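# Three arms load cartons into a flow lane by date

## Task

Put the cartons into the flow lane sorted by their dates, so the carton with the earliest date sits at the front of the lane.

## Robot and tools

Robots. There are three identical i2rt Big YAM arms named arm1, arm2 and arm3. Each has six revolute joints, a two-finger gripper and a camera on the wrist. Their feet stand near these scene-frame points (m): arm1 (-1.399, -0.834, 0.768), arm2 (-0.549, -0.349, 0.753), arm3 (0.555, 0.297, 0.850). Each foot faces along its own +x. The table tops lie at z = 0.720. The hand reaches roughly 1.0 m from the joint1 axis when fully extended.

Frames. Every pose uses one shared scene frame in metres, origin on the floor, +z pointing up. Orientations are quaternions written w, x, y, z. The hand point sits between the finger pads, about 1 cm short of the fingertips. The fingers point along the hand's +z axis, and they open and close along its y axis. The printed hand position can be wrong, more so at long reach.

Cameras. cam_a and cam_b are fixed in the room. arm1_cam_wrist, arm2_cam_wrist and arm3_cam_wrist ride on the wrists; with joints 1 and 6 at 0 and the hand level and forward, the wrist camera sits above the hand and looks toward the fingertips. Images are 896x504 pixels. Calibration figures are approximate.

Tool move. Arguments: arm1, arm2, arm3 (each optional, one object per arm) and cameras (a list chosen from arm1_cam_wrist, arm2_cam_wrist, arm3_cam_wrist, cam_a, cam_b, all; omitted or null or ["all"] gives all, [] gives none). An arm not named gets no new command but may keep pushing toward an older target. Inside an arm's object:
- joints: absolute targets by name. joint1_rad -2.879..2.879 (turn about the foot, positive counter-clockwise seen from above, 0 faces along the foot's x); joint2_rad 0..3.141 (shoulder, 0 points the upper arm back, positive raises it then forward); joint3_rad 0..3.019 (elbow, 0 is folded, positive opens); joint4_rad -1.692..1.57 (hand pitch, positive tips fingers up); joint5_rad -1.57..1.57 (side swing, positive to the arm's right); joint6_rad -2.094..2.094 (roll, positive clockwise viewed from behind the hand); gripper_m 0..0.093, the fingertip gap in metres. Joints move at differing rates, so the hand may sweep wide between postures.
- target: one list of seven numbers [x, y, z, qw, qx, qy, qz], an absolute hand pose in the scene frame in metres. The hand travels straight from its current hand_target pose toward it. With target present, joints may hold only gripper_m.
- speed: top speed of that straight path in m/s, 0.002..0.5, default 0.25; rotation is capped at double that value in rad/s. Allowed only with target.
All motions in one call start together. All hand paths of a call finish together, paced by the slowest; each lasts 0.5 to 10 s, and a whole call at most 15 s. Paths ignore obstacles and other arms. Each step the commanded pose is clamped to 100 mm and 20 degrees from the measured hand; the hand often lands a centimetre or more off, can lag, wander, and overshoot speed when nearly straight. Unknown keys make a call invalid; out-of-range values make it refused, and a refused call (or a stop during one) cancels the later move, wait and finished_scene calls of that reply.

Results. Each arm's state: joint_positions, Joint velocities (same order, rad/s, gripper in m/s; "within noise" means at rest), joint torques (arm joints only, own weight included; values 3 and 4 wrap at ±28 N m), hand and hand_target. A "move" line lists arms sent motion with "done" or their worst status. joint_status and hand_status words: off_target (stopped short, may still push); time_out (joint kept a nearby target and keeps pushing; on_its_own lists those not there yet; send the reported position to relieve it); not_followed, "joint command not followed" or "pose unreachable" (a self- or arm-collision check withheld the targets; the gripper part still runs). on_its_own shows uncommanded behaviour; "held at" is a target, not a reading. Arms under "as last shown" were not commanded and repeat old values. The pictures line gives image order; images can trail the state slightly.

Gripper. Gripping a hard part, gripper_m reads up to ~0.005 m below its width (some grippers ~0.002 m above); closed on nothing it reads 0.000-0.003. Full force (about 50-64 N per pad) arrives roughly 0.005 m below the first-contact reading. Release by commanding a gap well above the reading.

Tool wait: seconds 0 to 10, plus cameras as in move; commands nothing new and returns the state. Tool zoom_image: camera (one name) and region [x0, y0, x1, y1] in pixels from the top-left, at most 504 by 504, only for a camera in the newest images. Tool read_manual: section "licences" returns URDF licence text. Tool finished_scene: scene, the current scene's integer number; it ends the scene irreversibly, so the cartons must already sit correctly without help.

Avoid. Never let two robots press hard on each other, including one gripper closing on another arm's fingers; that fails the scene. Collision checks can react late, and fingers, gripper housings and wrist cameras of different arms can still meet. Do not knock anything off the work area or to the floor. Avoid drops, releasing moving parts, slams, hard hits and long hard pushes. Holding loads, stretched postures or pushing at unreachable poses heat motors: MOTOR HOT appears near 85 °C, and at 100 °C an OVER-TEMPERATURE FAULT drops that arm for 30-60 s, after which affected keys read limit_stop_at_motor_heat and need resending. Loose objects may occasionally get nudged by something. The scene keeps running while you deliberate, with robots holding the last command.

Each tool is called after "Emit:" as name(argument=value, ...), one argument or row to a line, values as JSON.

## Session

Emit:
move(
)

Scene clock: 0.00 s.
Joint torques (N m): no reading
Heat: arm1: hottest joint2_rad 38 °C; arm2: hottest joint3_rad 39 °C; arm3: hottest joint2_rad 36 °C.
Joint velocities: within noise
arm1.joint_positions: joint1_rad=-0.673 joint2_rad=+0.309 joint3_rad=+1.652 joint4_rad=-1.445 joint5_rad=+0.074 joint6_rad=+0.649 gripper_m=+0.09396
arm1.joint_status: not commanded
arm1.hand: x=-1.4166 y=-0.8303 z=+1.4250 quat_wxyz=(-0.314, -0.735, +0.110, +0.590) (m; scene frame)
arm1.hand_target: x=-1.4143 y=-0.8293 z=+1.4309 quat_wxyz=(-0.317, -0.730, +0.109, +0.595) (m; scene frame)
arm1.hand_status: not commanded
arm2.joint_positions: joint1_rad=+0.476 joint2_rad=+0.332 joint3_rad=+1.575 joint4_rad=-1.257 joint5_rad=-0.072 joint6_rad=+0.112 gripper_m=+0.09396
arm2.joint_status: not commanded
arm2.hand: x=-0.6104 y=-0.3497 z=+1.4288 quat_wxyz=(+0.047, +0.714, -0.041, -0.697) (m; scene frame)
arm2.hand_target: x=-0.6039 y=-0.3501 z=+1.4336 quat_wxyz=(+0.046, +0.708, -0.040, -0.704) (m; scene frame)
arm2.hand_status: not commanded
arm3.joint_positions: joint1_rad=-0.550 joint2_rad=+0.600 joint3_rad=+1.480 joint4_rad=-1.361 joint5_rad=+0.227 joint6_rad=+0.219 gripper_m=+0.09396
arm3.joint_status: not commanded
arm3.hand: x=+0.3456 y=+0.2770 z=+1.4325 quat_wxyz=(-0.035, -0.852, +0.030, +0.522) (m; scene frame)
arm3.hand_target: x=+0.3492 y=+0.2781 z=+1.4412 quat_wxyz=(-0.038, -0.846, +0.031, +0.530) (m; scene frame)
arm3.hand_status: not commanded
pictures: arm1_cam_wrist, arm2_cam_wrist, arm3_cam_wrist, cam_a, cam_b
camera_calibration:
arm1_cam_wrist: T_world_to_cam=[[-0.233768, 0.772482, -0.590444, 1.15493], [0.800646, -0.191608, -0.567673, 1.7818], [-0.551651, -0.60544, -0.573693, -0.343166], [0, 0, 0, 1]] pos_world=[-1.34591, -0.758522, 1.49653]
arm2_cam_wrist: T_world_to_cam=[[0.00677818, 0.992873, -0.118983, 0.519388], [0.585577, -0.100392, -0.804376, 1.47966], [-0.810588, -0.0642217, -0.582084, 0.437273], [0, 0, 0, 1]] pos_world=[-0.515525, -0.339059, 1.50653]
arm3_cam_wrist: T_world_to_cam=[[0.0199287, 0.99421, -0.105595, -0.130142], [0.894939, -0.0648257, -0.441454, 0.342875], [-0.445743, -0.0857034, -0.891049, 1.57725], [0, 0, 0, 1]] pos_world=[0.398788, 0.286791, 1.54302]

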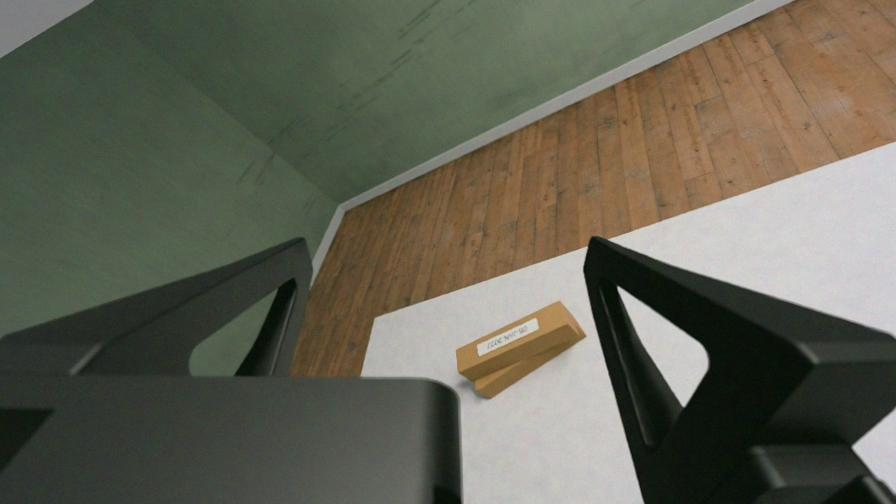

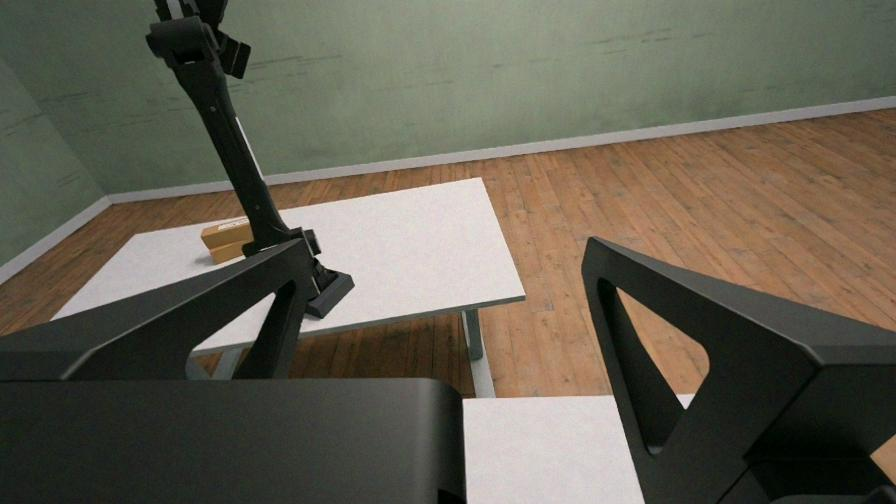

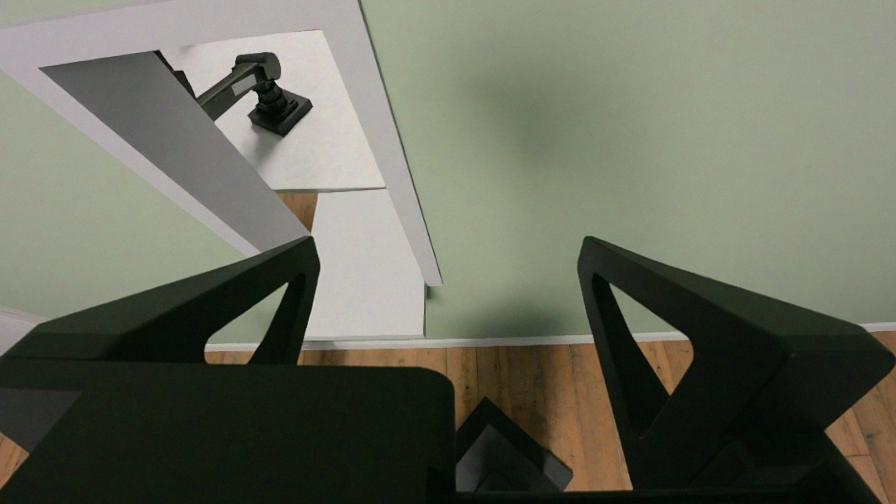

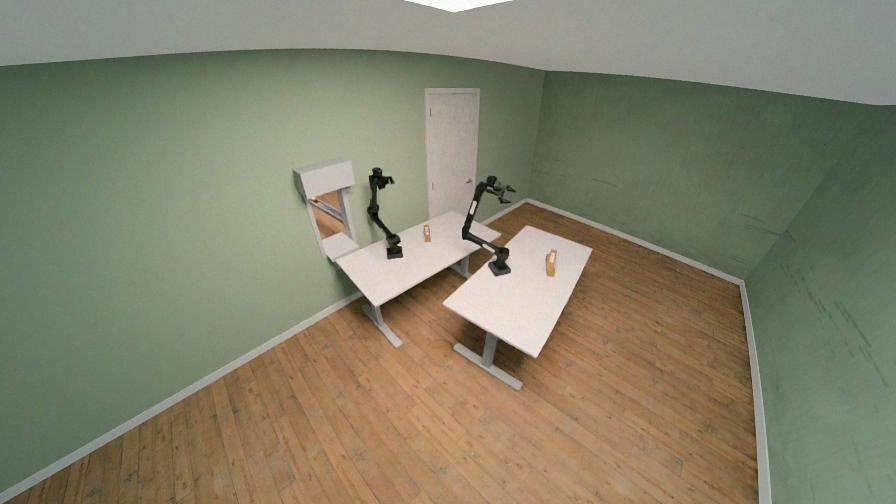

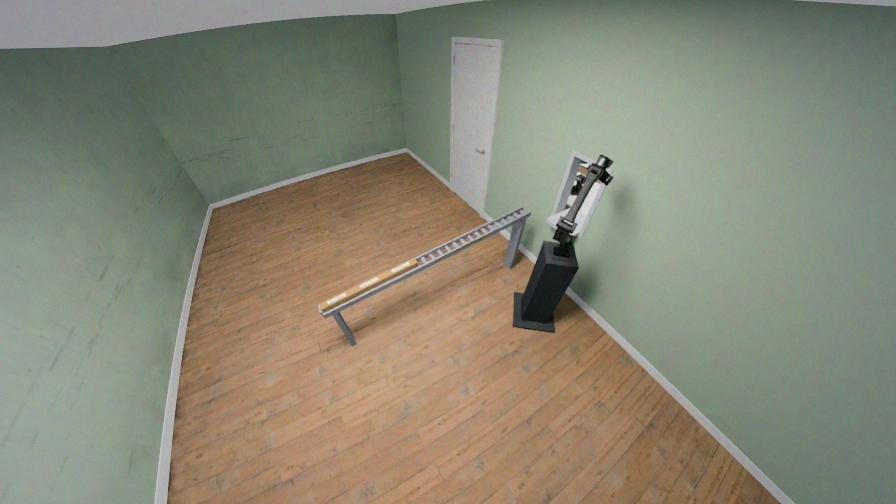

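Emit:
zoom_image(
  camera="arm1_cam_wrist",
  region=[430, 280, 610, 420],
)

Emit:
zoom_image(
  camera="cam_b",
  region=[310, 205, 540, 325],
)

Emit:
zoom_image(
  camera="cam_a",
  region=[330, 190, 600, 320],
)

Emit:
zoom_image(
  camera="cam_b",
  region=[540, 140, 640, 250],
)

Scaled by 2.800 from the camera's 896x504 image, which has a finer 1280x720 frame.

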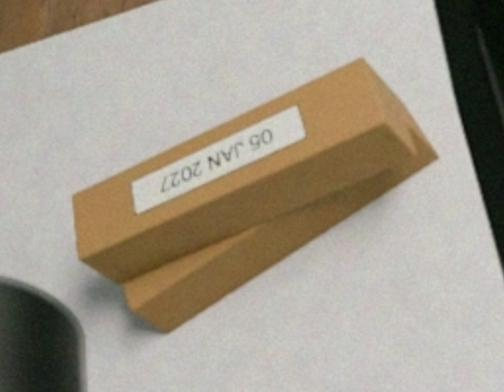

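Scaled by 2.191 from the camera's 896x504 image, which has a finer 1280x720 frame.

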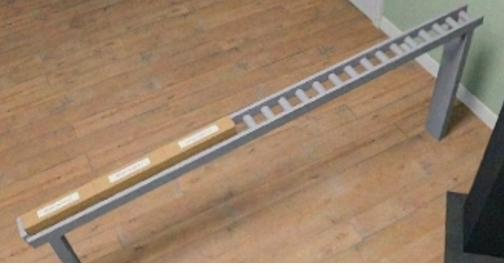

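Scaled by 1.867 from the camera's 896x504 image, which has a finer 1280x720 frame.

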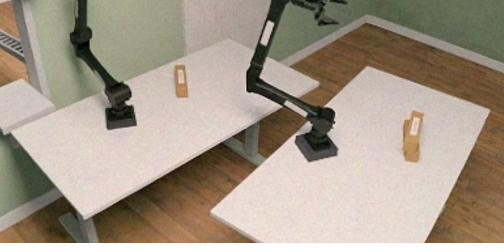

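Scaled by 4.582 from the camera's 896x504 image, which has a finer 1280x720 frame.

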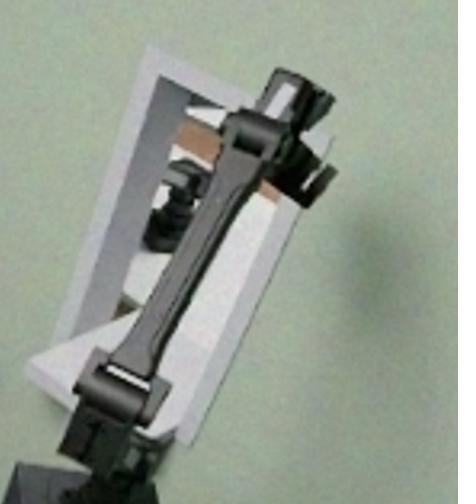

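Emit:
move(
  arm1={"joints": {"joint1_rad": -0.205, "joint2_rad": 1.5375, "joint3_rad": 1.3172, "joint4_rad": -1.35, "joint5_rad": 0.0, "joint6_rad": -1.06, "gripper_m": 0.092}},
  arm2={"joints": {"joint1_rad": 2.045, "joint2_rad": 1.391, "joint3_rad": 1.0645, "joint4_rad": -1.2444, "joint5_rad": 0.0, "joint6_rad": -1.07, "gripper_m": 0.092}},
  arm3={"joints": {"joint1_rad": -0.05, "joint2_rad": 1.331, "joint3_rad": 1.1, "joint4_rad": -1.34, "joint5_rad": 0.0, "joint6_rad": 0.785, "gripper_m": 0.092}},
  cameras=["arm1_cam_wrist", "arm2_cam_wrist"],
)

Scene clock: 66.83 s.
Joint torques (N m): arm1=[1.61 -14.86 9.39 0.29 -0.08 -0.09] | arm2=[0.32 -8.35 8.76 0.24 -0.1 -0.12] | arm3=[0.5 -11.87 12.29 0.49 0.06 0.14]
Heat: arm1: hottest joint2_rad 39 °C; arm2: hottest joint3_rad 41 °C; arm3: hottest joint3_rad 40 °C.
move: arm1 done; arm2 done; arm3 done
Joint velocities: within noise
arm1.joint_positions: joint1_rad=-0.219 joint2_rad=+1.541 joint3_rad=+1.303 joint4_rad=-1.356 joint5_rad=+0.001 joint6_rad=-1.051 gripper_m=+0.09210
arm1.joint_status: all done
arm1.hand: x=-1.6855 y=-1.1737 z=+0.9404 quat_wxyz=(+0.000, -0.573, -0.820, -0.015) (m; scene frame)
arm1.hand_target: x=-1.6845 y=-1.1826 z=+0.9469 quat_wxyz=(+0.001, -0.564, -0.826, -0.003) (m; scene frame)
arm1.hand_status: not commanded
arm2.joint_positions: joint1_rad=+2.040 joint2_rad=+1.382 joint3_rad=+1.074 joint4_rad=-1.243 joint5_rad=+0.000 joint6_rad=-1.059 gripper_m=+0.09208
arm2.joint_status: all done
arm2.hand: x=-0.5777 y=-0.7329 z=+0.9110 quat_wxyz=(+0.009, +0.287, +0.958, -0.014) (m; scene frame)
arm2.hand_target: x=-0.5754 y=-0.7292 z=+0.9041 quat_wxyz=(+0.006, +0.279, +0.960, -0.004) (m; scene frame)
arm2.hand_status: not commanded
arm3.joint_positions: joint1_rad=-0.057 joint2_rad=+1.318 joint3_rad=+1.083 joint4_rad=-1.342 joint5_rad=+0.001 joint6_rad=+0.777 gripper_m=+0.09209
arm3.joint_status: all done
arm3.hand: x=+0.2957 y=+0.0428 z=+1.0290 quat_wxyz=(+0.003, -1.000, -0.002, -0.003) (m; scene frame)
arm3.hand_target: x=+0.2926 y=+0.0361 z=+1.0308 quat_wxyz=(+0.000, -1.000, -0.001, -0.001) (m; scene frame)
arm3.hand_status: not commanded
pictures: arm1_cam_wrist, arm2_cam_wrist
camera_calibration:
arm1_cam_wrist: T_world_to_cam=[[-0.93686, -0.346351, -0.048306, -1.93693], [-0.295415, 0.709913, 0.639339, -0.268171], [-0.187142, 0.613241, -0.767407, 1.24957], [0, 0, 0, 1]] pos_world=[-1.66, -1.24677, 1.03682]
arm2_cam_wrist: T_world_to_cam=[[-0.54611, -0.836972, 0.0352413, -0.962977], [-0.691677, 0.474242, 0.544681, -0.540228], [-0.472595, 0.27308, -0.837903, 0.813313], [0, 0, 0, 1]] pos_world=[-0.515187, -0.771885, 1.00967]

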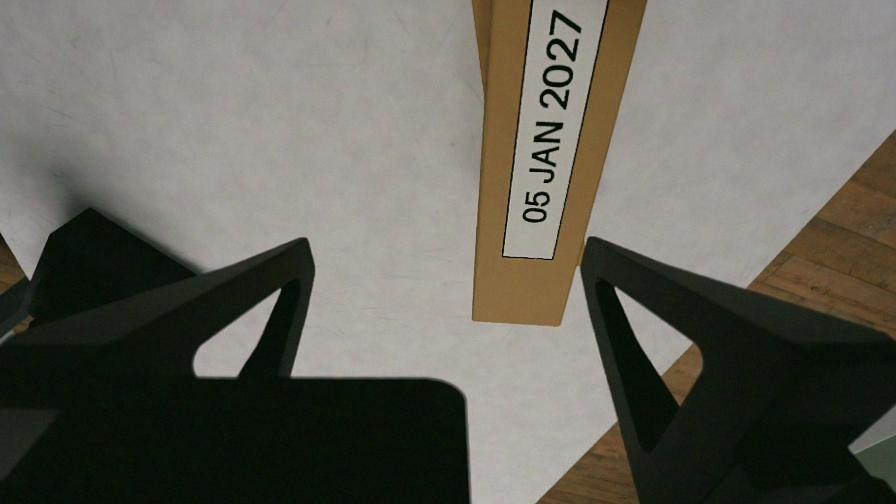

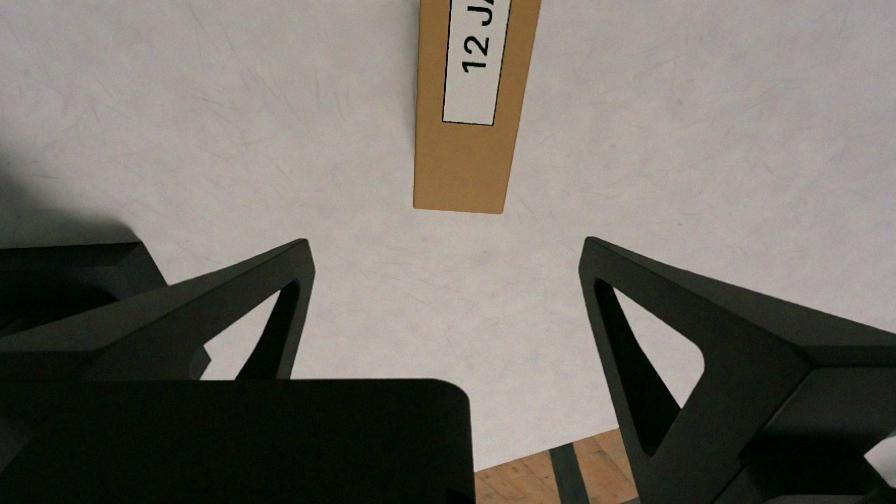

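Emit:
move(
  arm1={"target": [-1.736, -1.170, 0.89, 0, 0.5707, 0.8211, 0], "speed": 0.25},
  arm2={"target": [-0.5176, -0.8016, 0.88, 0, 0.3198, 0.9475, 0], "speed": 0.25},
  cameras=["arm1_cam_wrist", "arm2_cam_wrist"],
)

Scene clock: 101.13 s.
Joint torques (N m): arm1=[0.03 -16.32 8.65 0.47 -0.09 -0.08] | arm2=[0.21 -10.4 13.42 0.31 -0.02 0.1] | arm3=[0.73 -11.87 12.33 0.46 0.05 0.15]
Heat: arm1: hottest joint2_rad 40 °C; arm2: hottest joint3_rad 44 °C; arm3: hottest joint3_rad 41 °C.
move: arm1 done; arm2 off_target
Joint velocities: within noise
arm1.joint_positions: joint1_rad=-0.299 joint2_rad=+1.644 joint3_rad=+1.277 joint4_rad=-1.222 joint5_rad=-0.001 joint6_rad=-1.135 gripper_m=+0.09210
arm1.joint_status: not commanded
arm1.hand: x=-1.7291 y=-1.1676 z=+0.8850 quat_wxyz=(-0.001, -0.571, -0.821, -0.012) (m; scene frame)
arm1.hand_target: x=-1.7359 y=-1.1699 z=+0.8900 quat_wxyz=(+0.000, -0.571, -0.821, +0.000) (m; scene frame)
arm1.hand_status: done (0.009 m and 1.4 deg from the pose sent, 0.071 m and 1.7 deg at the start)
arm2.joint_positions: joint1_rad=+2.182 joint2_rad=+1.583 joint3_rad=+1.172 joint4_rad=-1.212 joint5_rad=+0.006 joint6_rad=-0.857 gripper_m=+0.09208
arm2.joint_status: not commanded
arm2.hand: x=-0.5201 y=-0.7786 z=+0.8685 quat_wxyz=(-0.006, +0.315, +0.949, +0.019) (m; scene frame)
arm2.hand_target: x=-0.5176 y=-0.8006 z=+0.8803 quat_wxyz=(+0.000, +0.320, +0.947, +0.000) (m; scene frame)
arm2.hand_status: off_target (0.026 m and 2.3 deg from the pose sent, 0.097 m and 4.4 deg at the start)
arm3: as last shown
pictures: arm1_cam_wrist, arm2_cam_wrist
camera_calibration:
arm1_cam_wrist: T_world_to_cam=[[-0.935539, -0.350099, -0.0468685, -1.9816], [-0.298385, 0.712299, 0.635293, -0.248754], [-0.189031, 0.608326, -0.770848, 1.18915], [0, 0, 0, 1]] pos_world=[-1.70331, -1.23996, 0.98181]
arm2_cam_wrist: T_world_to_cam=[[-0.594768, -0.803677, -0.0188377, -0.920621], [-0.658456, 0.473585, 0.584938, -0.473781], [-0.46118, 0.360306, -0.810859, 0.867811], [0, 0, 0, 1]] pos_world=[-0.459302, -0.828183, 0.963462]

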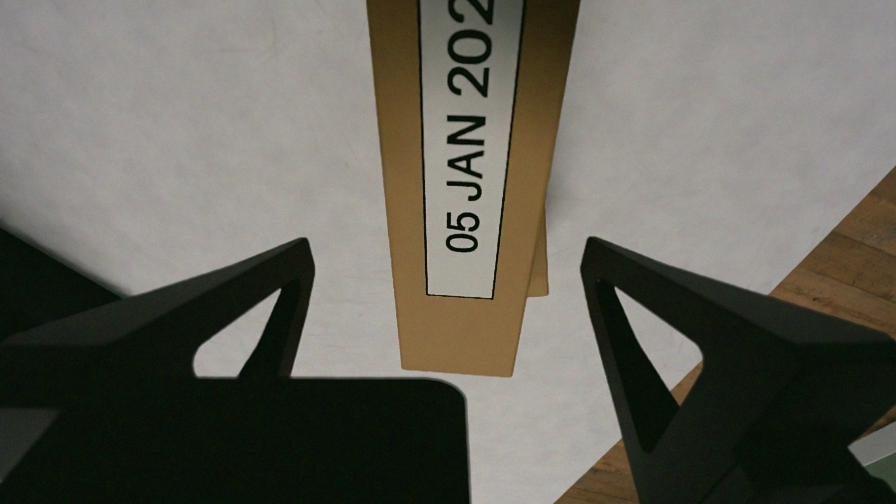

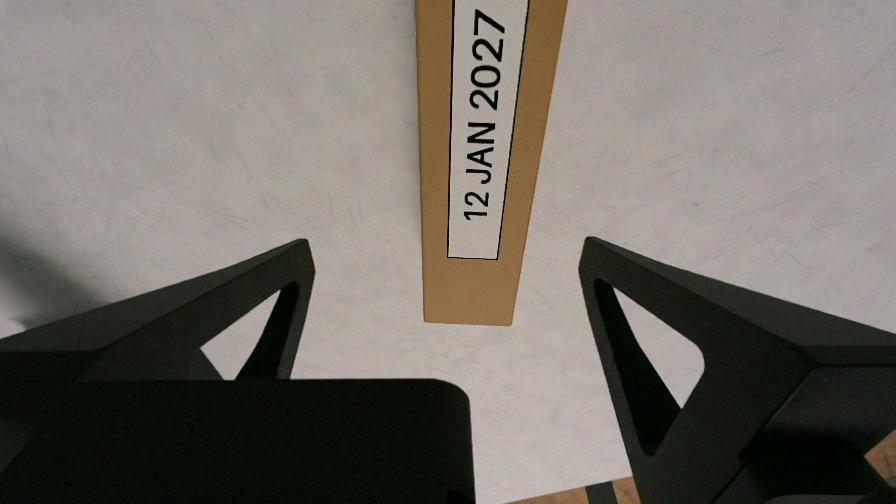

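Emit:
move(
  arm1={"target": [-1.732, -1.192, 0.832, 0, 0.5736, 0.8192, 0], "speed": 0.2},
  cameras=[],
)

Emit:
move(
  arm1={"joints": {"gripper_m": 0.048}},
  cameras=[],
)

Emit:
move(
  arm1={"target": [-1.725, -1.183, 1.02, 0, 0.5736, 0.8192, 0], "speed": 0.25},
  cameras=["arm1_cam_wrist"],
)

Scene clock: 128.47 s.
Joint torques (N m): arm1=[1.67 -17.26 8.14 0.47 -0.09 0.12] | arm2=[0.15 -10.46 13.44 0.31 -0.02 0.09] | arm3=[0.56 -11.93 12.33 0.43 0.07 0.15]
Heat: arm1: hottest joint2_rad 41 °C; arm2: hottest joint3_rad 47 °C; arm3: hottest joint3_rad 42 °C.
move: arm1 off_target
Joint velocities: within noise
arm1.joint_positions: joint1_rad=-0.284 joint2_rad=+1.739 joint3_rad=+1.236 joint4_rad=-1.086 joint5_rad=-0.001 joint6_rad=-1.108 gripper_m=+0.09210
arm1.joint_status: not commanded
arm1.hand: x=-1.7328 y=-1.1819 z=+0.8275 quat_wxyz=(-0.001, -0.576, -0.817, -0.012) (m; scene frame)
arm1.hand_target: x=-1.7319 y=-1.1918 z=+0.8320 quat_wxyz=(+0.000, -0.574, -0.819, +0.000) (m; scene frame)
arm1.hand_status: off_target (0.011 m and 1.4 deg from the pose sent, 0.059 m and 1.5 deg at the start)
arm2.joint_positions: joint1_rad=+2.182 joint2_rad=+1.583 joint3_rad=+1.172 joint4_rad=-1.212 joint5_rad=+0.006 joint6_rad=-0.856 gripper_m=+0.09208
arm2.joint_status: not commanded
arm2.hand: x=-0.5201 y=-0.7786 z=+0.8685 quat_wxyz=(-0.007, +0.316, +0.949, +0.019) (m; scene frame)
arm2.hand_target: x=-0.5177 y=-0.8006 z=+0.8803 quat_wxyz=(+0.000, +0.320, +0.947, +0.000) (m; scene frame)
arm2.hand_status: not commanded
arm3: as last shown
arm3.hand: x=+0.2957 y=+0.0428 z=+1.0290 quat_wxyz=(+0.003, -1.000, -0.001, -0.003) (m; scene frame)
arm3.hand_target: x=+0.2926 y=+0.0361 z=+1.0308 quat_wxyz=(+0.000, -1.000, +0.000, -0.001) (m; scene frame)
pictures: none
No camera images: "cameras" was empty.

Scene clock: 129.07 s.
Joint torques (N m): arm1=[1.61 -16.85 8.06 0.44 -0.02 0.11] | arm2=[0.15 -10.46 13.42 0.29 -0.02 0.09] | arm3=[0.67 -11.93 12.25 0.42 0.06 0.13]
Heat: arm1: hottest joint2_rad 41 °C; arm2: hottest joint3_rad 47 °C; arm3: hottest joint3_rad 42 °C.
move: arm1 off_target
Joint velocities: within noise
arm1.joint_positions: joint1_rad=-0.282 joint2_rad=+1.739 joint3_rad=+1.235 joint4_rad=-1.085 joint5_rad=-0.002 joint6_rad=-1.107 gripper_m=+0.06036
arm1.joint_status: gripper_m off_target (ended at +0.06039, target +0.04800)
arm1.hand: x=-1.7323 y=-1.1826 z=+0.8274 quat_wxyz=(-0.002, -0.576, -0.817, -0.011) (m; scene frame)
arm1.hand_target: x=-1.7319 y=-1.1920 z=+0.8320 quat_wxyz=(+0.000, -0.573, -0.819, +0.000) (m; scene frame)
arm1.hand_status: not commanded
arm2, arm3: as last shown
pictures: none
No camera images: "cameras" was empty.

Scene clock: 130.73 s.
Joint torques (N m): arm1=[1.44 -16.67 14.53 -0.62 -0.06 0.06] | arm2=[0.15 -10.4 13.42 0.31 -0.03 0.09] | arm3=[0.73 -11.93 12.29 0.44 0.06 0.14]
Heat: arm1: hottest joint2_rad 41 °C; arm2: hottest joint3_rad 47 °C; arm3: hottest joint3_rad 42 °C.
move: arm1 off_target
Joint velocities: within noise
arm1.joint_positions: joint1_rad=-0.282 joint2_rad=+1.588 joint3_rad=+1.472 joint4_rad=-1.530 joint5_rad=-0.002 joint6_rad=-1.105 gripper_m=+0.06036
arm1.joint_status: not commanded
arm1.hand: x=-1.7155 y=-1.1653 z=+0.9838 quat_wxyz=(-0.006, -0.576, -0.816, -0.040) (m; scene frame)
arm1.hand_target: x=-1.7232 y=-1.1812 z=+1.0198 quat_wxyz=(+0.000, -0.573, -0.819, +0.000) (m; scene frame)
arm1.hand_status: off_target (0.041 m and 4.6 deg from the pose sent, 0.193 m and 1.4 deg at the start; pose on its path clipped on 11 of 50 steps)
arm2, arm3: as last shown
pictures: arm1_cam_wrist
camera_calibration:
arm1_cam_wrist: T_world_to_cam=[[-0.937297, -0.335032, -0.0960646, -1.90053], [-0.313705, 0.690857, 0.651388, -0.376057], [-0.151869, 0.64068, -0.752639, 1.35004], [0, 0, 0, 1]] pos_world=[-1.6943, -1.24188, 1.07848]

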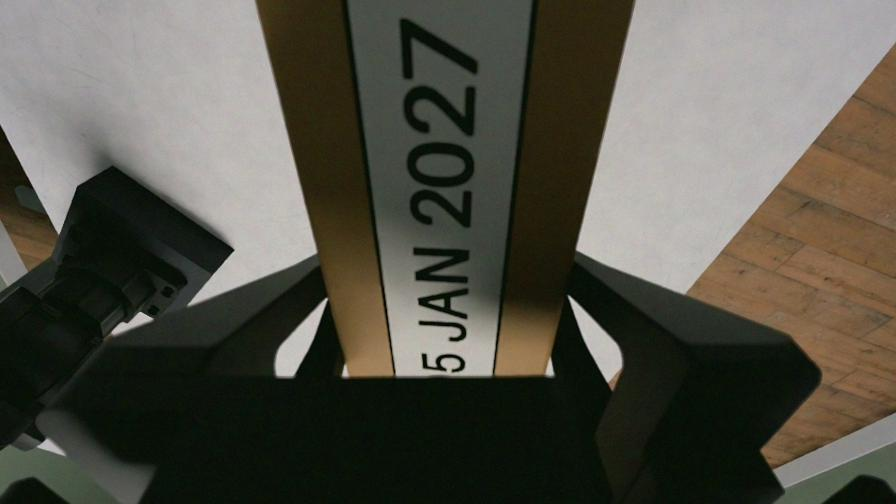

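Emit:
move(
  arm1={"joints": {"joint1_rad": 0.12, "joint6_rad": -0.8}},
  cameras=["arm1_cam_wrist"],
)

Scene clock: 134.17 s.
Joint torques (N m): arm1=[-0.56 -17.26 14.57 -0.46 -0.06 0.11] | arm2=[0.15 -10.46 13.42 0.31 -0.02 0.09] | arm3=[0.73 -12.22 12.31 0.44 0.06 0.15]
Heat: arm1: hottest joint3_rad 42 °C; arm2: hottest joint3_rad 47 °C; arm3: hottest joint3_rad 42 °C.
move: arm1 done
Joint velocities: within noise
arm1.joint_positions: joint1_rad=+0.132 joint2_rad=+1.593 joint3_rad=+1.472 joint4_rad=-1.530 joint5_rad=-0.002 joint6_rad=-0.808 gripper_m=+0.06036
arm1.joint_status: all done
arm1.hand: x=-1.5557 y=-1.2650 z=+0.9816 quat_wxyz=(+0.008, -0.527, -0.849, -0.042) (m; scene frame)
arm1.hand_target: x=-1.5667 y=-1.2786 z=+1.0197 quat_wxyz=(-0.002, -0.536, -0.844, +0.000) (m; scene frame)
arm1.hand_status: not commanded
arm2, arm3: as last shown
pictures: arm1_cam_wrist
camera_calibration:
arm1_cam_wrist: T_world_to_cam=[[-0.892855, -0.441667, -0.0879816, -1.85811], [-0.381738, 0.638601, 0.668181, -0.444168], [-0.238928, 0.630174, -0.738778, 1.27424], [0, 0, 0, 1]] pos_world=[-1.52412, -1.34001, 1.07468]

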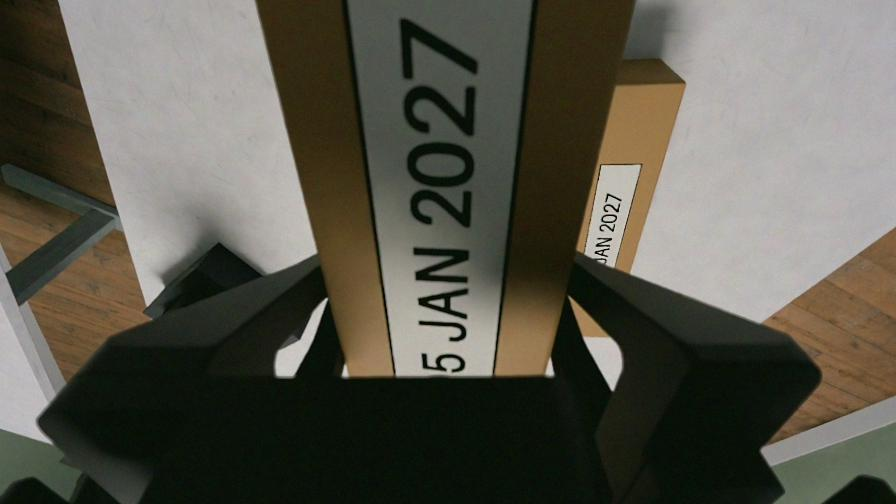

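Emit:
move(
  arm1={"joints": {"joint1_rad": 0.42, "joint6_rad": -0.8}},
  cameras=["arm1_cam_wrist"],
)

Scene clock: 137.80 s.
Joint torques (N m): arm1=[-0.79 -17.26 14.57 -0.46 -0.05 0.07] | arm2=[0.15 -10.4 13.41 0.29 -0.02 0.09] | arm3=[0.56 -11.81 12.3 0.42 0.07 0.16]
Heat: arm1: hottest joint3_rad 42 °C; arm2: hottest joint3_rad 48 °C; arm3: hottest joint3_rad 42 °C.
move: arm1 done
Joint velocities: within noise
arm1.joint_positions: joint1_rad=+0.432 joint2_rad=+1.593 joint3_rad=+1.472 joint4_rad=-1.530 joint5_rad=-0.002 joint6_rad=-0.805 gripper_m=+0.06035
arm1.joint_status: all done
arm1.hand: x=-1.4216 y=-1.2921 z=+0.9818 quat_wxyz=(+0.013, -0.396, -0.917, -0.041) (m; scene frame)
arm1.hand_target: x=-1.4282 y=-1.3083 z=+1.0199 quat_wxyz=(-0.002, -0.404, -0.915, +0.000) (m; scene frame)
arm1.hand_status: not commanded
arm2, arm3: as last shown
pictures: arm1_cam_wrist
camera_calibration:
arm1_cam_wrist: T_world_to_cam=[[-0.724226, -0.683829, -0.0887367, -1.82273], [-0.552939, 0.499018, 0.667263, -0.798605], [-0.412012, 0.532315, -0.739518, 0.951632], [0, 0, 0, 1]] pos_world=[-1.36957, -1.35449, 1.07488]

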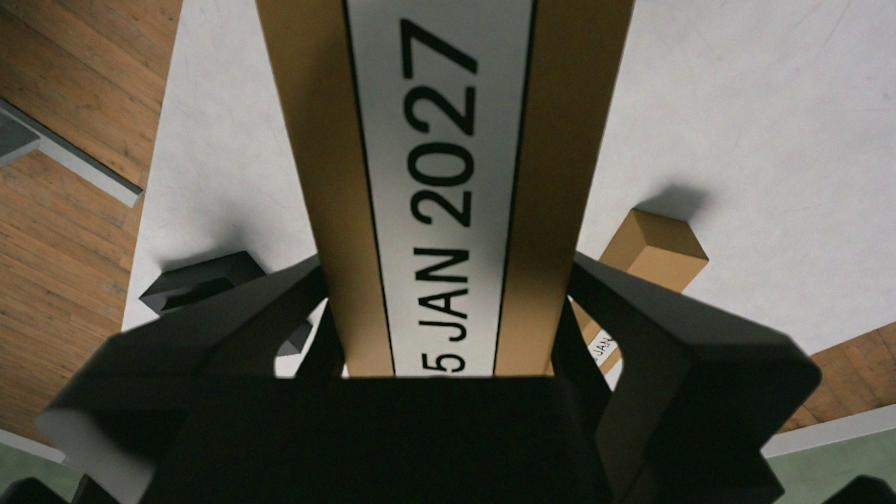

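Emit:
move(
  arm1={"joints": {"joint1_rad": 2.515, "joint6_rad": -0.06}},
  cameras=[],
)

Emit:
move(
  arm1={"target": [-0.83, -0.55, 0.87, 0, -0.2588, 0.9659, 0], "speed": 0.3},
  cameras=["arm1_cam_wrist", "cam_a"],
)

Emit:
move(
  arm1={"target": [-0.83, -0.55, 0.80, 0, -0.2588, 0.9659, 0], "speed": 0.2},
  cameras=["arm1_cam_wrist"],
)

Scene clock: 150.27 s.
Joint torques (N m): arm1=[2.02 -19.37 13.15 -0.43 0.02 0.11] | arm2=[0.15 -10.46 13.42 0.29 -0.02 0.09] | arm3=[0.79 -11.99 12.31 0.42 0.06 0.14]
Heat: arm1: hottest joint3_rad 44 °C; arm2: hottest joint3_rad 49 °C; arm3: hottest joint3_rad 42 °C.
move: arm1 done
Joint velocities: within noise
arm1.joint_positions: joint1_rad=+2.512 joint2_rad=+1.614 joint3_rad=+1.491 joint4_rad=-1.530 joint5_rad=-0.002 joint6_rad=-0.067 gripper_m=+0.06034
arm1.joint_status: all done
arm1.hand: x=-0.9824 y=-0.6289 z=+0.9840 quat_wxyz=(+0.038, +0.260, -0.965, +0.005) (m; scene frame)
arm1.hand_target: x=-0.9752 y=-0.6237 z=+1.0246 quat_wxyz=(-0.005, +0.259, -0.966, -0.004) (m; scene frame)
arm1.hand_status: not commanded
arm2, arm3: as last shown
pictures: none
No camera images: "cameras" was empty.

Scene clock: 152.03 s.
Joint torques (N m): arm1=[1.44 -25 13.71 -0.14 0.13 0.11] | arm2=[0.21 -10.4 13.42 0.31 -0.02 0.09] | arm3=[0.73 -11.87 12.3 0.42 0.06 0.16]
Heat: arm1: hottest joint3_rad 44 °C; arm2: hottest joint3_rad 49 °C; arm3: hottest joint3_rad 42 °C.
move: arm1 off_target
Joint velocities: within noise
arm1.joint_positions: joint1_rad=+2.512 joint2_rad=+2.096 joint3_rad=+1.765 joint4_rad=-1.346 joint5_rad=+0.001 joint6_rad=-0.066 gripper_m=+0.06034
arm1.joint_status: not commanded
arm1.hand: x=-0.8556 y=-0.5661 z=+0.8258 quat_wxyz=(+0.050, +0.260, -0.964, +0.009) (m; scene frame)
arm1.hand_target: x=-0.8331 y=-0.5515 z=+0.8709 quat_wxyz=(+0.000, +0.259, -0.966, +0.000) (m; scene frame)
arm1.hand_status: off_target (0.054 m and 5.8 deg from the pose sent, 0.206 m and 4.4 deg at the start)
arm2: as last shown
arm3.joint_positions: joint1_rad=-0.057 joint2_rad=+1.318 joint3_rad=+1.083 joint4_rad=-1.342 joint5_rad=+0.001 joint6_rad=+0.777 gripper_m=+0.09209
arm3.joint_status: not commanded
arm3.hand: x=+0.2957 y=+0.0428 z=+1.0290 quat_wxyz=(+0.003, -1.000, -0.001, -0.003) (m; scene frame)
arm3.hand_target: x=+0.2926 y=+0.0361 z=+1.0308 quat_wxyz=(+0.000, -1.000, +0.000, -0.001) (m; scene frame)
arm3.hand_status: not commanded
pictures: arm1_cam_wrist, cam_a
camera_calibration:
arm1_cam_wrist: T_world_to_cam=[[0.502539, -0.863888, -0.0339332, -0.0277782], [-0.603193, -0.378466, 0.702084, -1.31233], [-0.619365, -0.332356, -0.711285, -0.00725905], [0, 0, 0, 1]] pos_world=[-0.782125, -0.523082, 0.915261]

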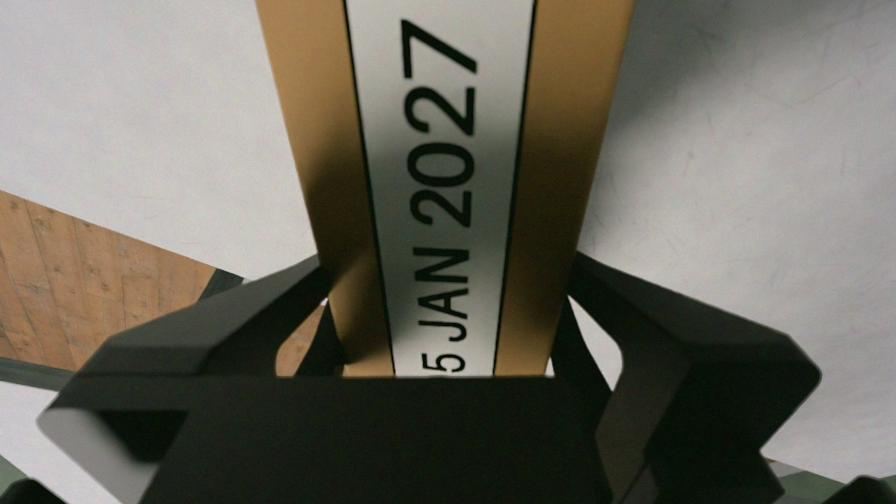

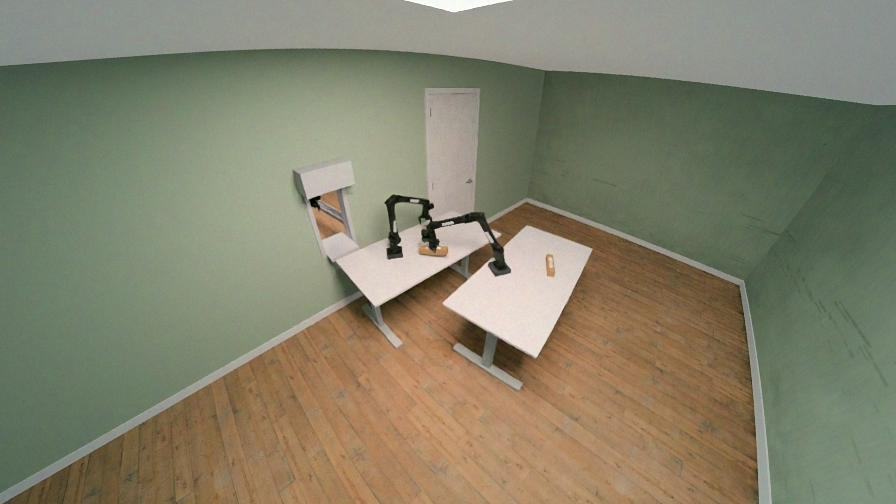

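Scene clock: 153.33 s.
Joint torques (N m): arm1=[1.38 -24.59 8.77 0.29 0.17 0.11] | arm2=[0.15 -10.4 13.41 0.31 -0.02 0.09] | arm3=[0.62 -11.99 12.34 0.42 0.07 0.13]
Heat: arm1: hottest joint3_rad 44 °C; arm2: hottest joint3_rad 49 °C; arm3: hottest joint3_rad 42 °C.
move: arm1 off_target
Joint velocities: within noise
arm1.joint_positions: joint1_rad=+2.512 joint2_rad=+2.150 joint3_rad=+1.745 joint4_rad=-1.209 joint5_rad=+0.001 joint6_rad=-0.066 gripper_m=+0.06034
arm1.joint_status: not commanded
arm1.hand: x=-0.8370 y=-0.5566 z=+0.7843 quat_wxyz=(+0.019, +0.260, -0.965, +0.002) (m; scene frame)
arm1.hand_target: x=-0.8303 y=-0.5501 z=+0.8000 quat_wxyz=(+0.000, +0.259, -0.966, +0.000) (m; scene frame)
arm1.hand_status: off_target (0.018 m and 2.2 deg from the pose sent, 0.040 m and 5.8 deg at the start)
arm2, arm3: as last shown
pictures: arm1_cam_wrist
camera_calibration:
arm1_cam_wrist: T_world_to_cam=[[0.504083, -0.86313, -0.0301184, -0.0316053], [-0.6415, -0.397541, 0.656079, -1.27499], [-0.578254, -0.311397, -0.754091, 0.0576474], [0, 0, 0, 1]] pos_world=[-0.768638, -0.516188, 0.879012]

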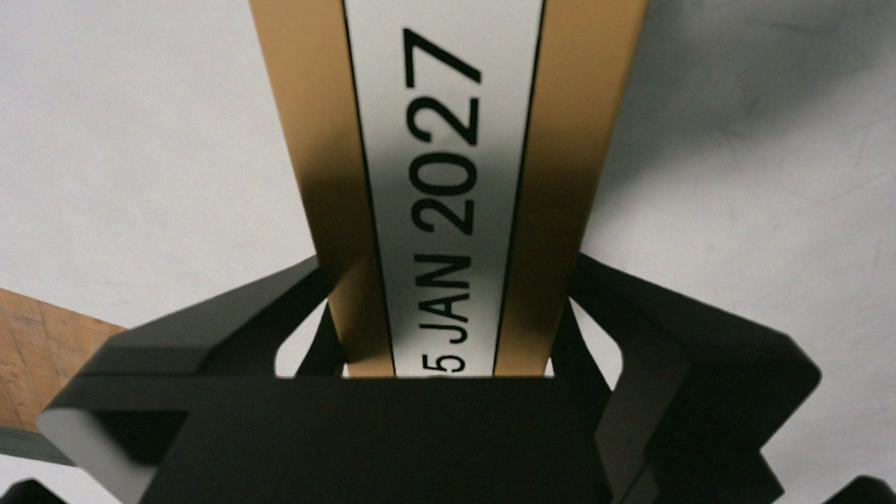

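Emit:
move(
  arm1={"target": [-0.83, -0.55, 0.778, 0, -0.2588, 0.9659, 0], "speed": 0.15},
  cameras=["arm1_cam_wrist"],
)

Scene clock: 157.90 s.
Joint torques (N m): arm1=[1.38 -22.71 8.25 0.4 0.17 0.11] | arm2=[0.15 -10.46 13.42 0.31 -0.02 0.09] | arm3=[0.79 -11.87 12.27 0.47 0.06 0.15]
Heat: arm1: hottest joint3_rad 45 °C; arm2: hottest joint3_rad 50 °C; arm3: hottest joint3_rad 42 °C.
move: arm1 done
Joint velocities: within noise
arm1.joint_positions: joint1_rad=+2.512 joint2_rad=+2.150 joint3_rad=+1.732 joint4_rad=-1.168 joint5_rad=+0.001 joint6_rad=-0.066 gripper_m=+0.06034
arm1.joint_status: not commanded
arm1.hand: x=-0.8327 y=-0.5545 z=+0.7796 quat_wxyz=(+0.006, +0.260, -0.966, +0.000) (m; scene frame)
arm1.hand_target: x=-0.8300 y=-0.5500 z=+0.7780 quat_wxyz=(+0.000, +0.259, -0.966, +0.000) (m; scene frame)
arm1.hand_status: done (0.005 m and 0.7 deg from the pose sent, 0.012 m and 2.2 deg at the start)
arm2.joint_positions: joint1_rad=+2.182 joint2_rad=+1.583 joint3_rad=+1.172 joint4_rad=-1.212 joint5_rad=+0.006 joint6_rad=-0.856 gripper_m=+0.09208
arm2.joint_status: not commanded
arm2.hand: x=-0.5201 y=-0.7786 z=+0.8685 quat_wxyz=(-0.007, +0.316, +0.949, +0.019) (m; scene frame)
arm2.hand_target: x=-0.5177 y=-0.8006 z=+0.8803 quat_wxyz=(+0.000, +0.320, +0.947, +0.000) (m; scene frame)
arm2.hand_status: not commanded
arm3: as last shown
pictures: arm1_cam_wrist
camera_calibration:
arm1_cam_wrist: T_world_to_cam=[[0.504786, -0.862784, -0.0282054, -0.0328243], [-0.657376, -0.405376, 0.635238, -1.26964], [-0.559507, -0.302118, -0.771801, 0.0917224], [0, 0, 0, 1]] pos_world=[-0.766743, -0.515291, 0.87639]

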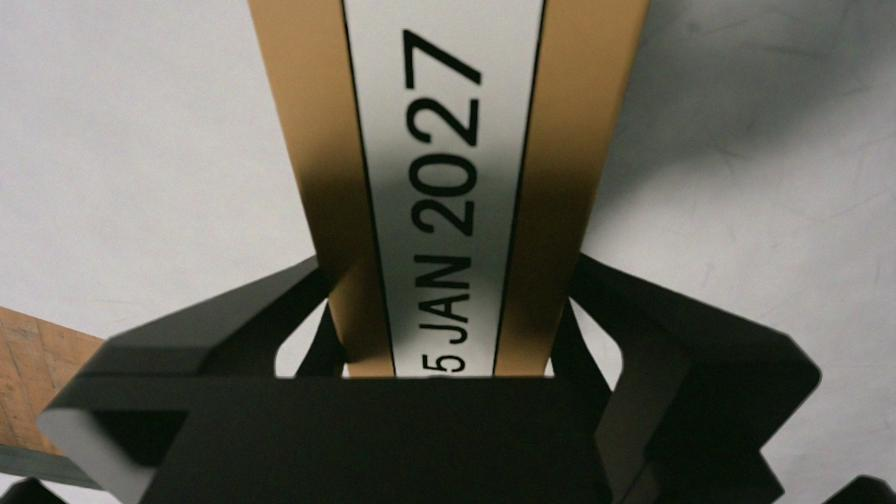

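Emit:
move(
  arm1={"joints": {"gripper_m": 0.092}},
  cameras=[],
)

Emit:
move(
  arm1={"target": [-0.96, -0.62, 0.97, 0, -0.2588, 0.9659, 0], "speed": 0.35},
  cameras=[],
)

Emit:
move(
  arm1={"joints": {"joint1_rad": -0.275, "joint2_rad": 1.66, "joint3_rad": 1.31, "joint4_rad": -1.22, "joint5_rad": 0.0, "joint6_rad": -1.286}},
  arm2={"joints": {"joint1_rad": 1.16, "joint2_rad": 1.3212, "joint3_rad": 0.9135, "joint4_rad": -1.1631, "joint5_rad": 0.0, "joint6_rad": 0.098}},
  cameras=["arm1_cam_wrist", "arm2_cam_wrist"],
)

Scene clock: 178.53 s.
Joint torques (N m): arm1=[1.32 -22.42 8.25 0.49 0.14 0.11] | arm2=[0.15 -10.46 13.44 0.29 -0.02 0.09] | arm3=[0.67 -11.99 12.3 0.38 0.04 0.14]
Heat: arm1: hottest joint3_rad 44 °C; arm2: hottest joint3_rad 51 °C; arm3: hottest joint3_rad 42 °C.
move: arm1 done
Joint velocities: within noise
arm1.joint_positions: joint1_rad=+2.512 joint2_rad=+2.150 joint3_rad=+1.732 joint4_rad=-1.168 joint5_rad=+0.002 joint6_rad=-0.066 gripper_m=+0.09183
arm1.joint_status: all done
arm1.hand: x=-0.8327 y=-0.5546 z=+0.7794 quat_wxyz=(+0.006, +0.260, -0.966, +0.000) (m; scene frame)
arm1.hand_target: x=-0.8301 y=-0.5500 z=+0.7781 quat_wxyz=(+0.000, +0.259, -0.966, +0.000) (m; scene frame)
arm1.hand_status: not commanded
arm2, arm3: as last shown
pictures: none
No camera images: "cameras" was empty.

Scene clock: 180.17 s.
Joint torques (N m): arm1=[0.79 -15.56 8.85 -0.18 0.14 0.03] | arm2=[0.15 -10.4 13.42 0.29 -0.02 0.09] | arm3=[0.79 -11.99 12.33 0.51 0.06 0.15]
Heat: arm1: hottest joint3_rad 44 °C; arm2: hottest joint3_rad 51 °C; arm3: hottest joint3_rad 42 °C.
move: arm1 done
Joint velocities: within noise
arm1.joint_positions: joint1_rad=+2.512 joint2_rad=+1.626 joint3_rad=+1.474 joint4_rad=-1.412 joint5_rad=+0.002 joint6_rad=-0.066 gripper_m=+0.09193
arm1.joint_status: not commanded
arm1.hand: x=-0.9599 y=-0.6184 z=+0.9711 quat_wxyz=(-0.005, +0.260, -0.966, -0.002) (m; scene frame)
arm1.hand_target: x=-0.9600 y=-0.6200 z=+0.9699 quat_wxyz=(+0.000, +0.259, -0.966, +0.000) (m; scene frame)
arm1.hand_status: done (0.002 m and 0.7 deg from the pose sent, 0.238 m and 0.7 deg at the start)
arm2, arm3: as last shown
pictures: none
No camera images: "cameras" was empty.

Scene clock: 182.53 s.
Joint torques (N m): arm1=[-0.03 -17.61 8.06 -0.1 -0.07 -0.07] | arm2=[-0.56 -7.77 7.69 0.44 -0.03 0.09] | arm3=[0.73 -11.87 12.3 0.47 0.06 0.15]
Heat: arm1: hottest joint3_rad 44 °C; arm2: hottest joint3_rad 51 °C; arm3: hottest joint3_rad 42 °C.
move: arm1 done; arm2 done
Joint velocities: within noise
arm1.joint_positions: joint1_rad=-0.272 joint2_rad=+1.676 joint3_rad=+1.308 joint4_rad=-1.215 joint5_rad=+0.001 joint6_rad=-1.277 gripper_m=+0.09196
arm1.joint_status: all done
arm1.hand: x=-1.7294 y=-1.1862 z=+0.8817 quat_wxyz=(+0.000, -0.500, -0.866, -0.009) (m; scene frame)
arm1.hand_target: x=-1.7301 y=-1.1850 z=+0.8898 quat_wxyz=(+0.001, -0.497, -0.868, -0.002) (m; scene frame)
arm1.hand_status: not commanded
arm2.joint_positions: joint1_rad=+1.168 joint2_rad=+1.320 joint3_rad=+0.934 joint4_rad=-1.164 joint5_rad=+0.000 joint6_rad=+0.087 gripper_m=+0.09208
arm2.joint_status: all done
arm2.hand: x=-0.8352 y=-0.5544 z=+0.8773 quat_wxyz=(+0.010, +0.964, +0.267, -0.006) (m; scene frame)
arm2.hand_target: x=-0.8305 y=-0.5479 z=+0.8697 quat_wxyz=(+0.007, +0.966, +0.258, +0.003) (m; scene frame)
arm2.hand_status: not commanded
arm3: as last shown
pictures: arm1_cam_wrist, arm2_cam_wrist
camera_calibration:
arm1_cam_wrist: T_world_to_cam=[[-0.863085, -0.503432, -0.0404958, -2.05081], [-0.412172, 0.655747, 0.632542, -0.494786], [-0.291887, 0.562629, -0.773466, 0.968079], [0, 0, 0, 1]] pos_world=[-1.69139, -1.25266, 0.978701]
arm2_cam_wrist: T_world_to_cam=[[-0.519183, 0.854656, -0.00354955, 0.041348], [0.712505, 0.435116, 0.550464, 0.361433], [0.472002, 0.283263, -0.834851, 1.40655], [0, 0, 0, 1]] pos_world=[-0.899948, -0.591026, 0.975449]

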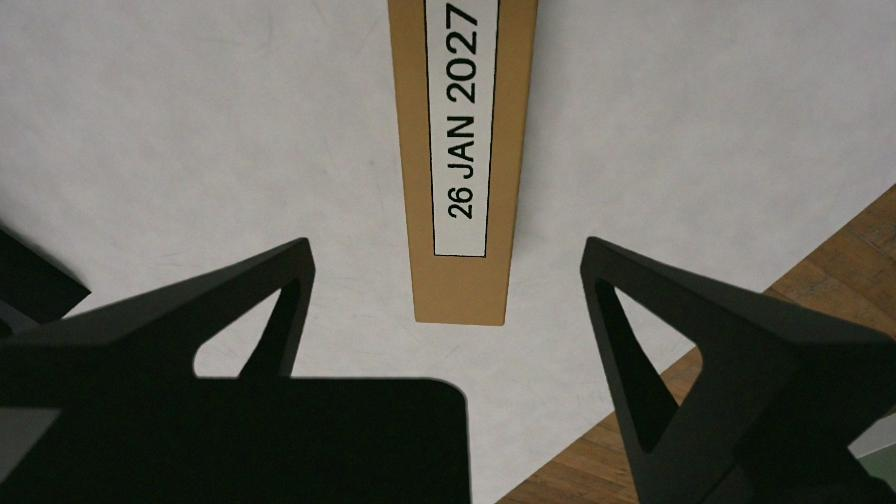

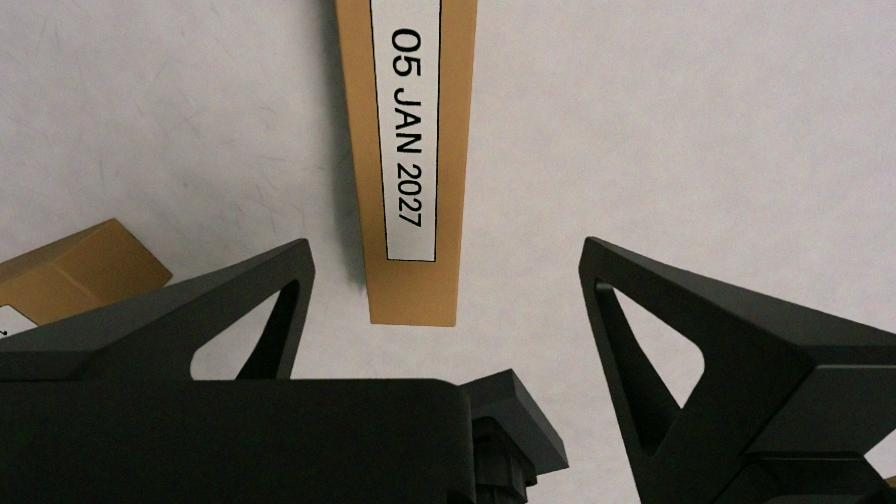

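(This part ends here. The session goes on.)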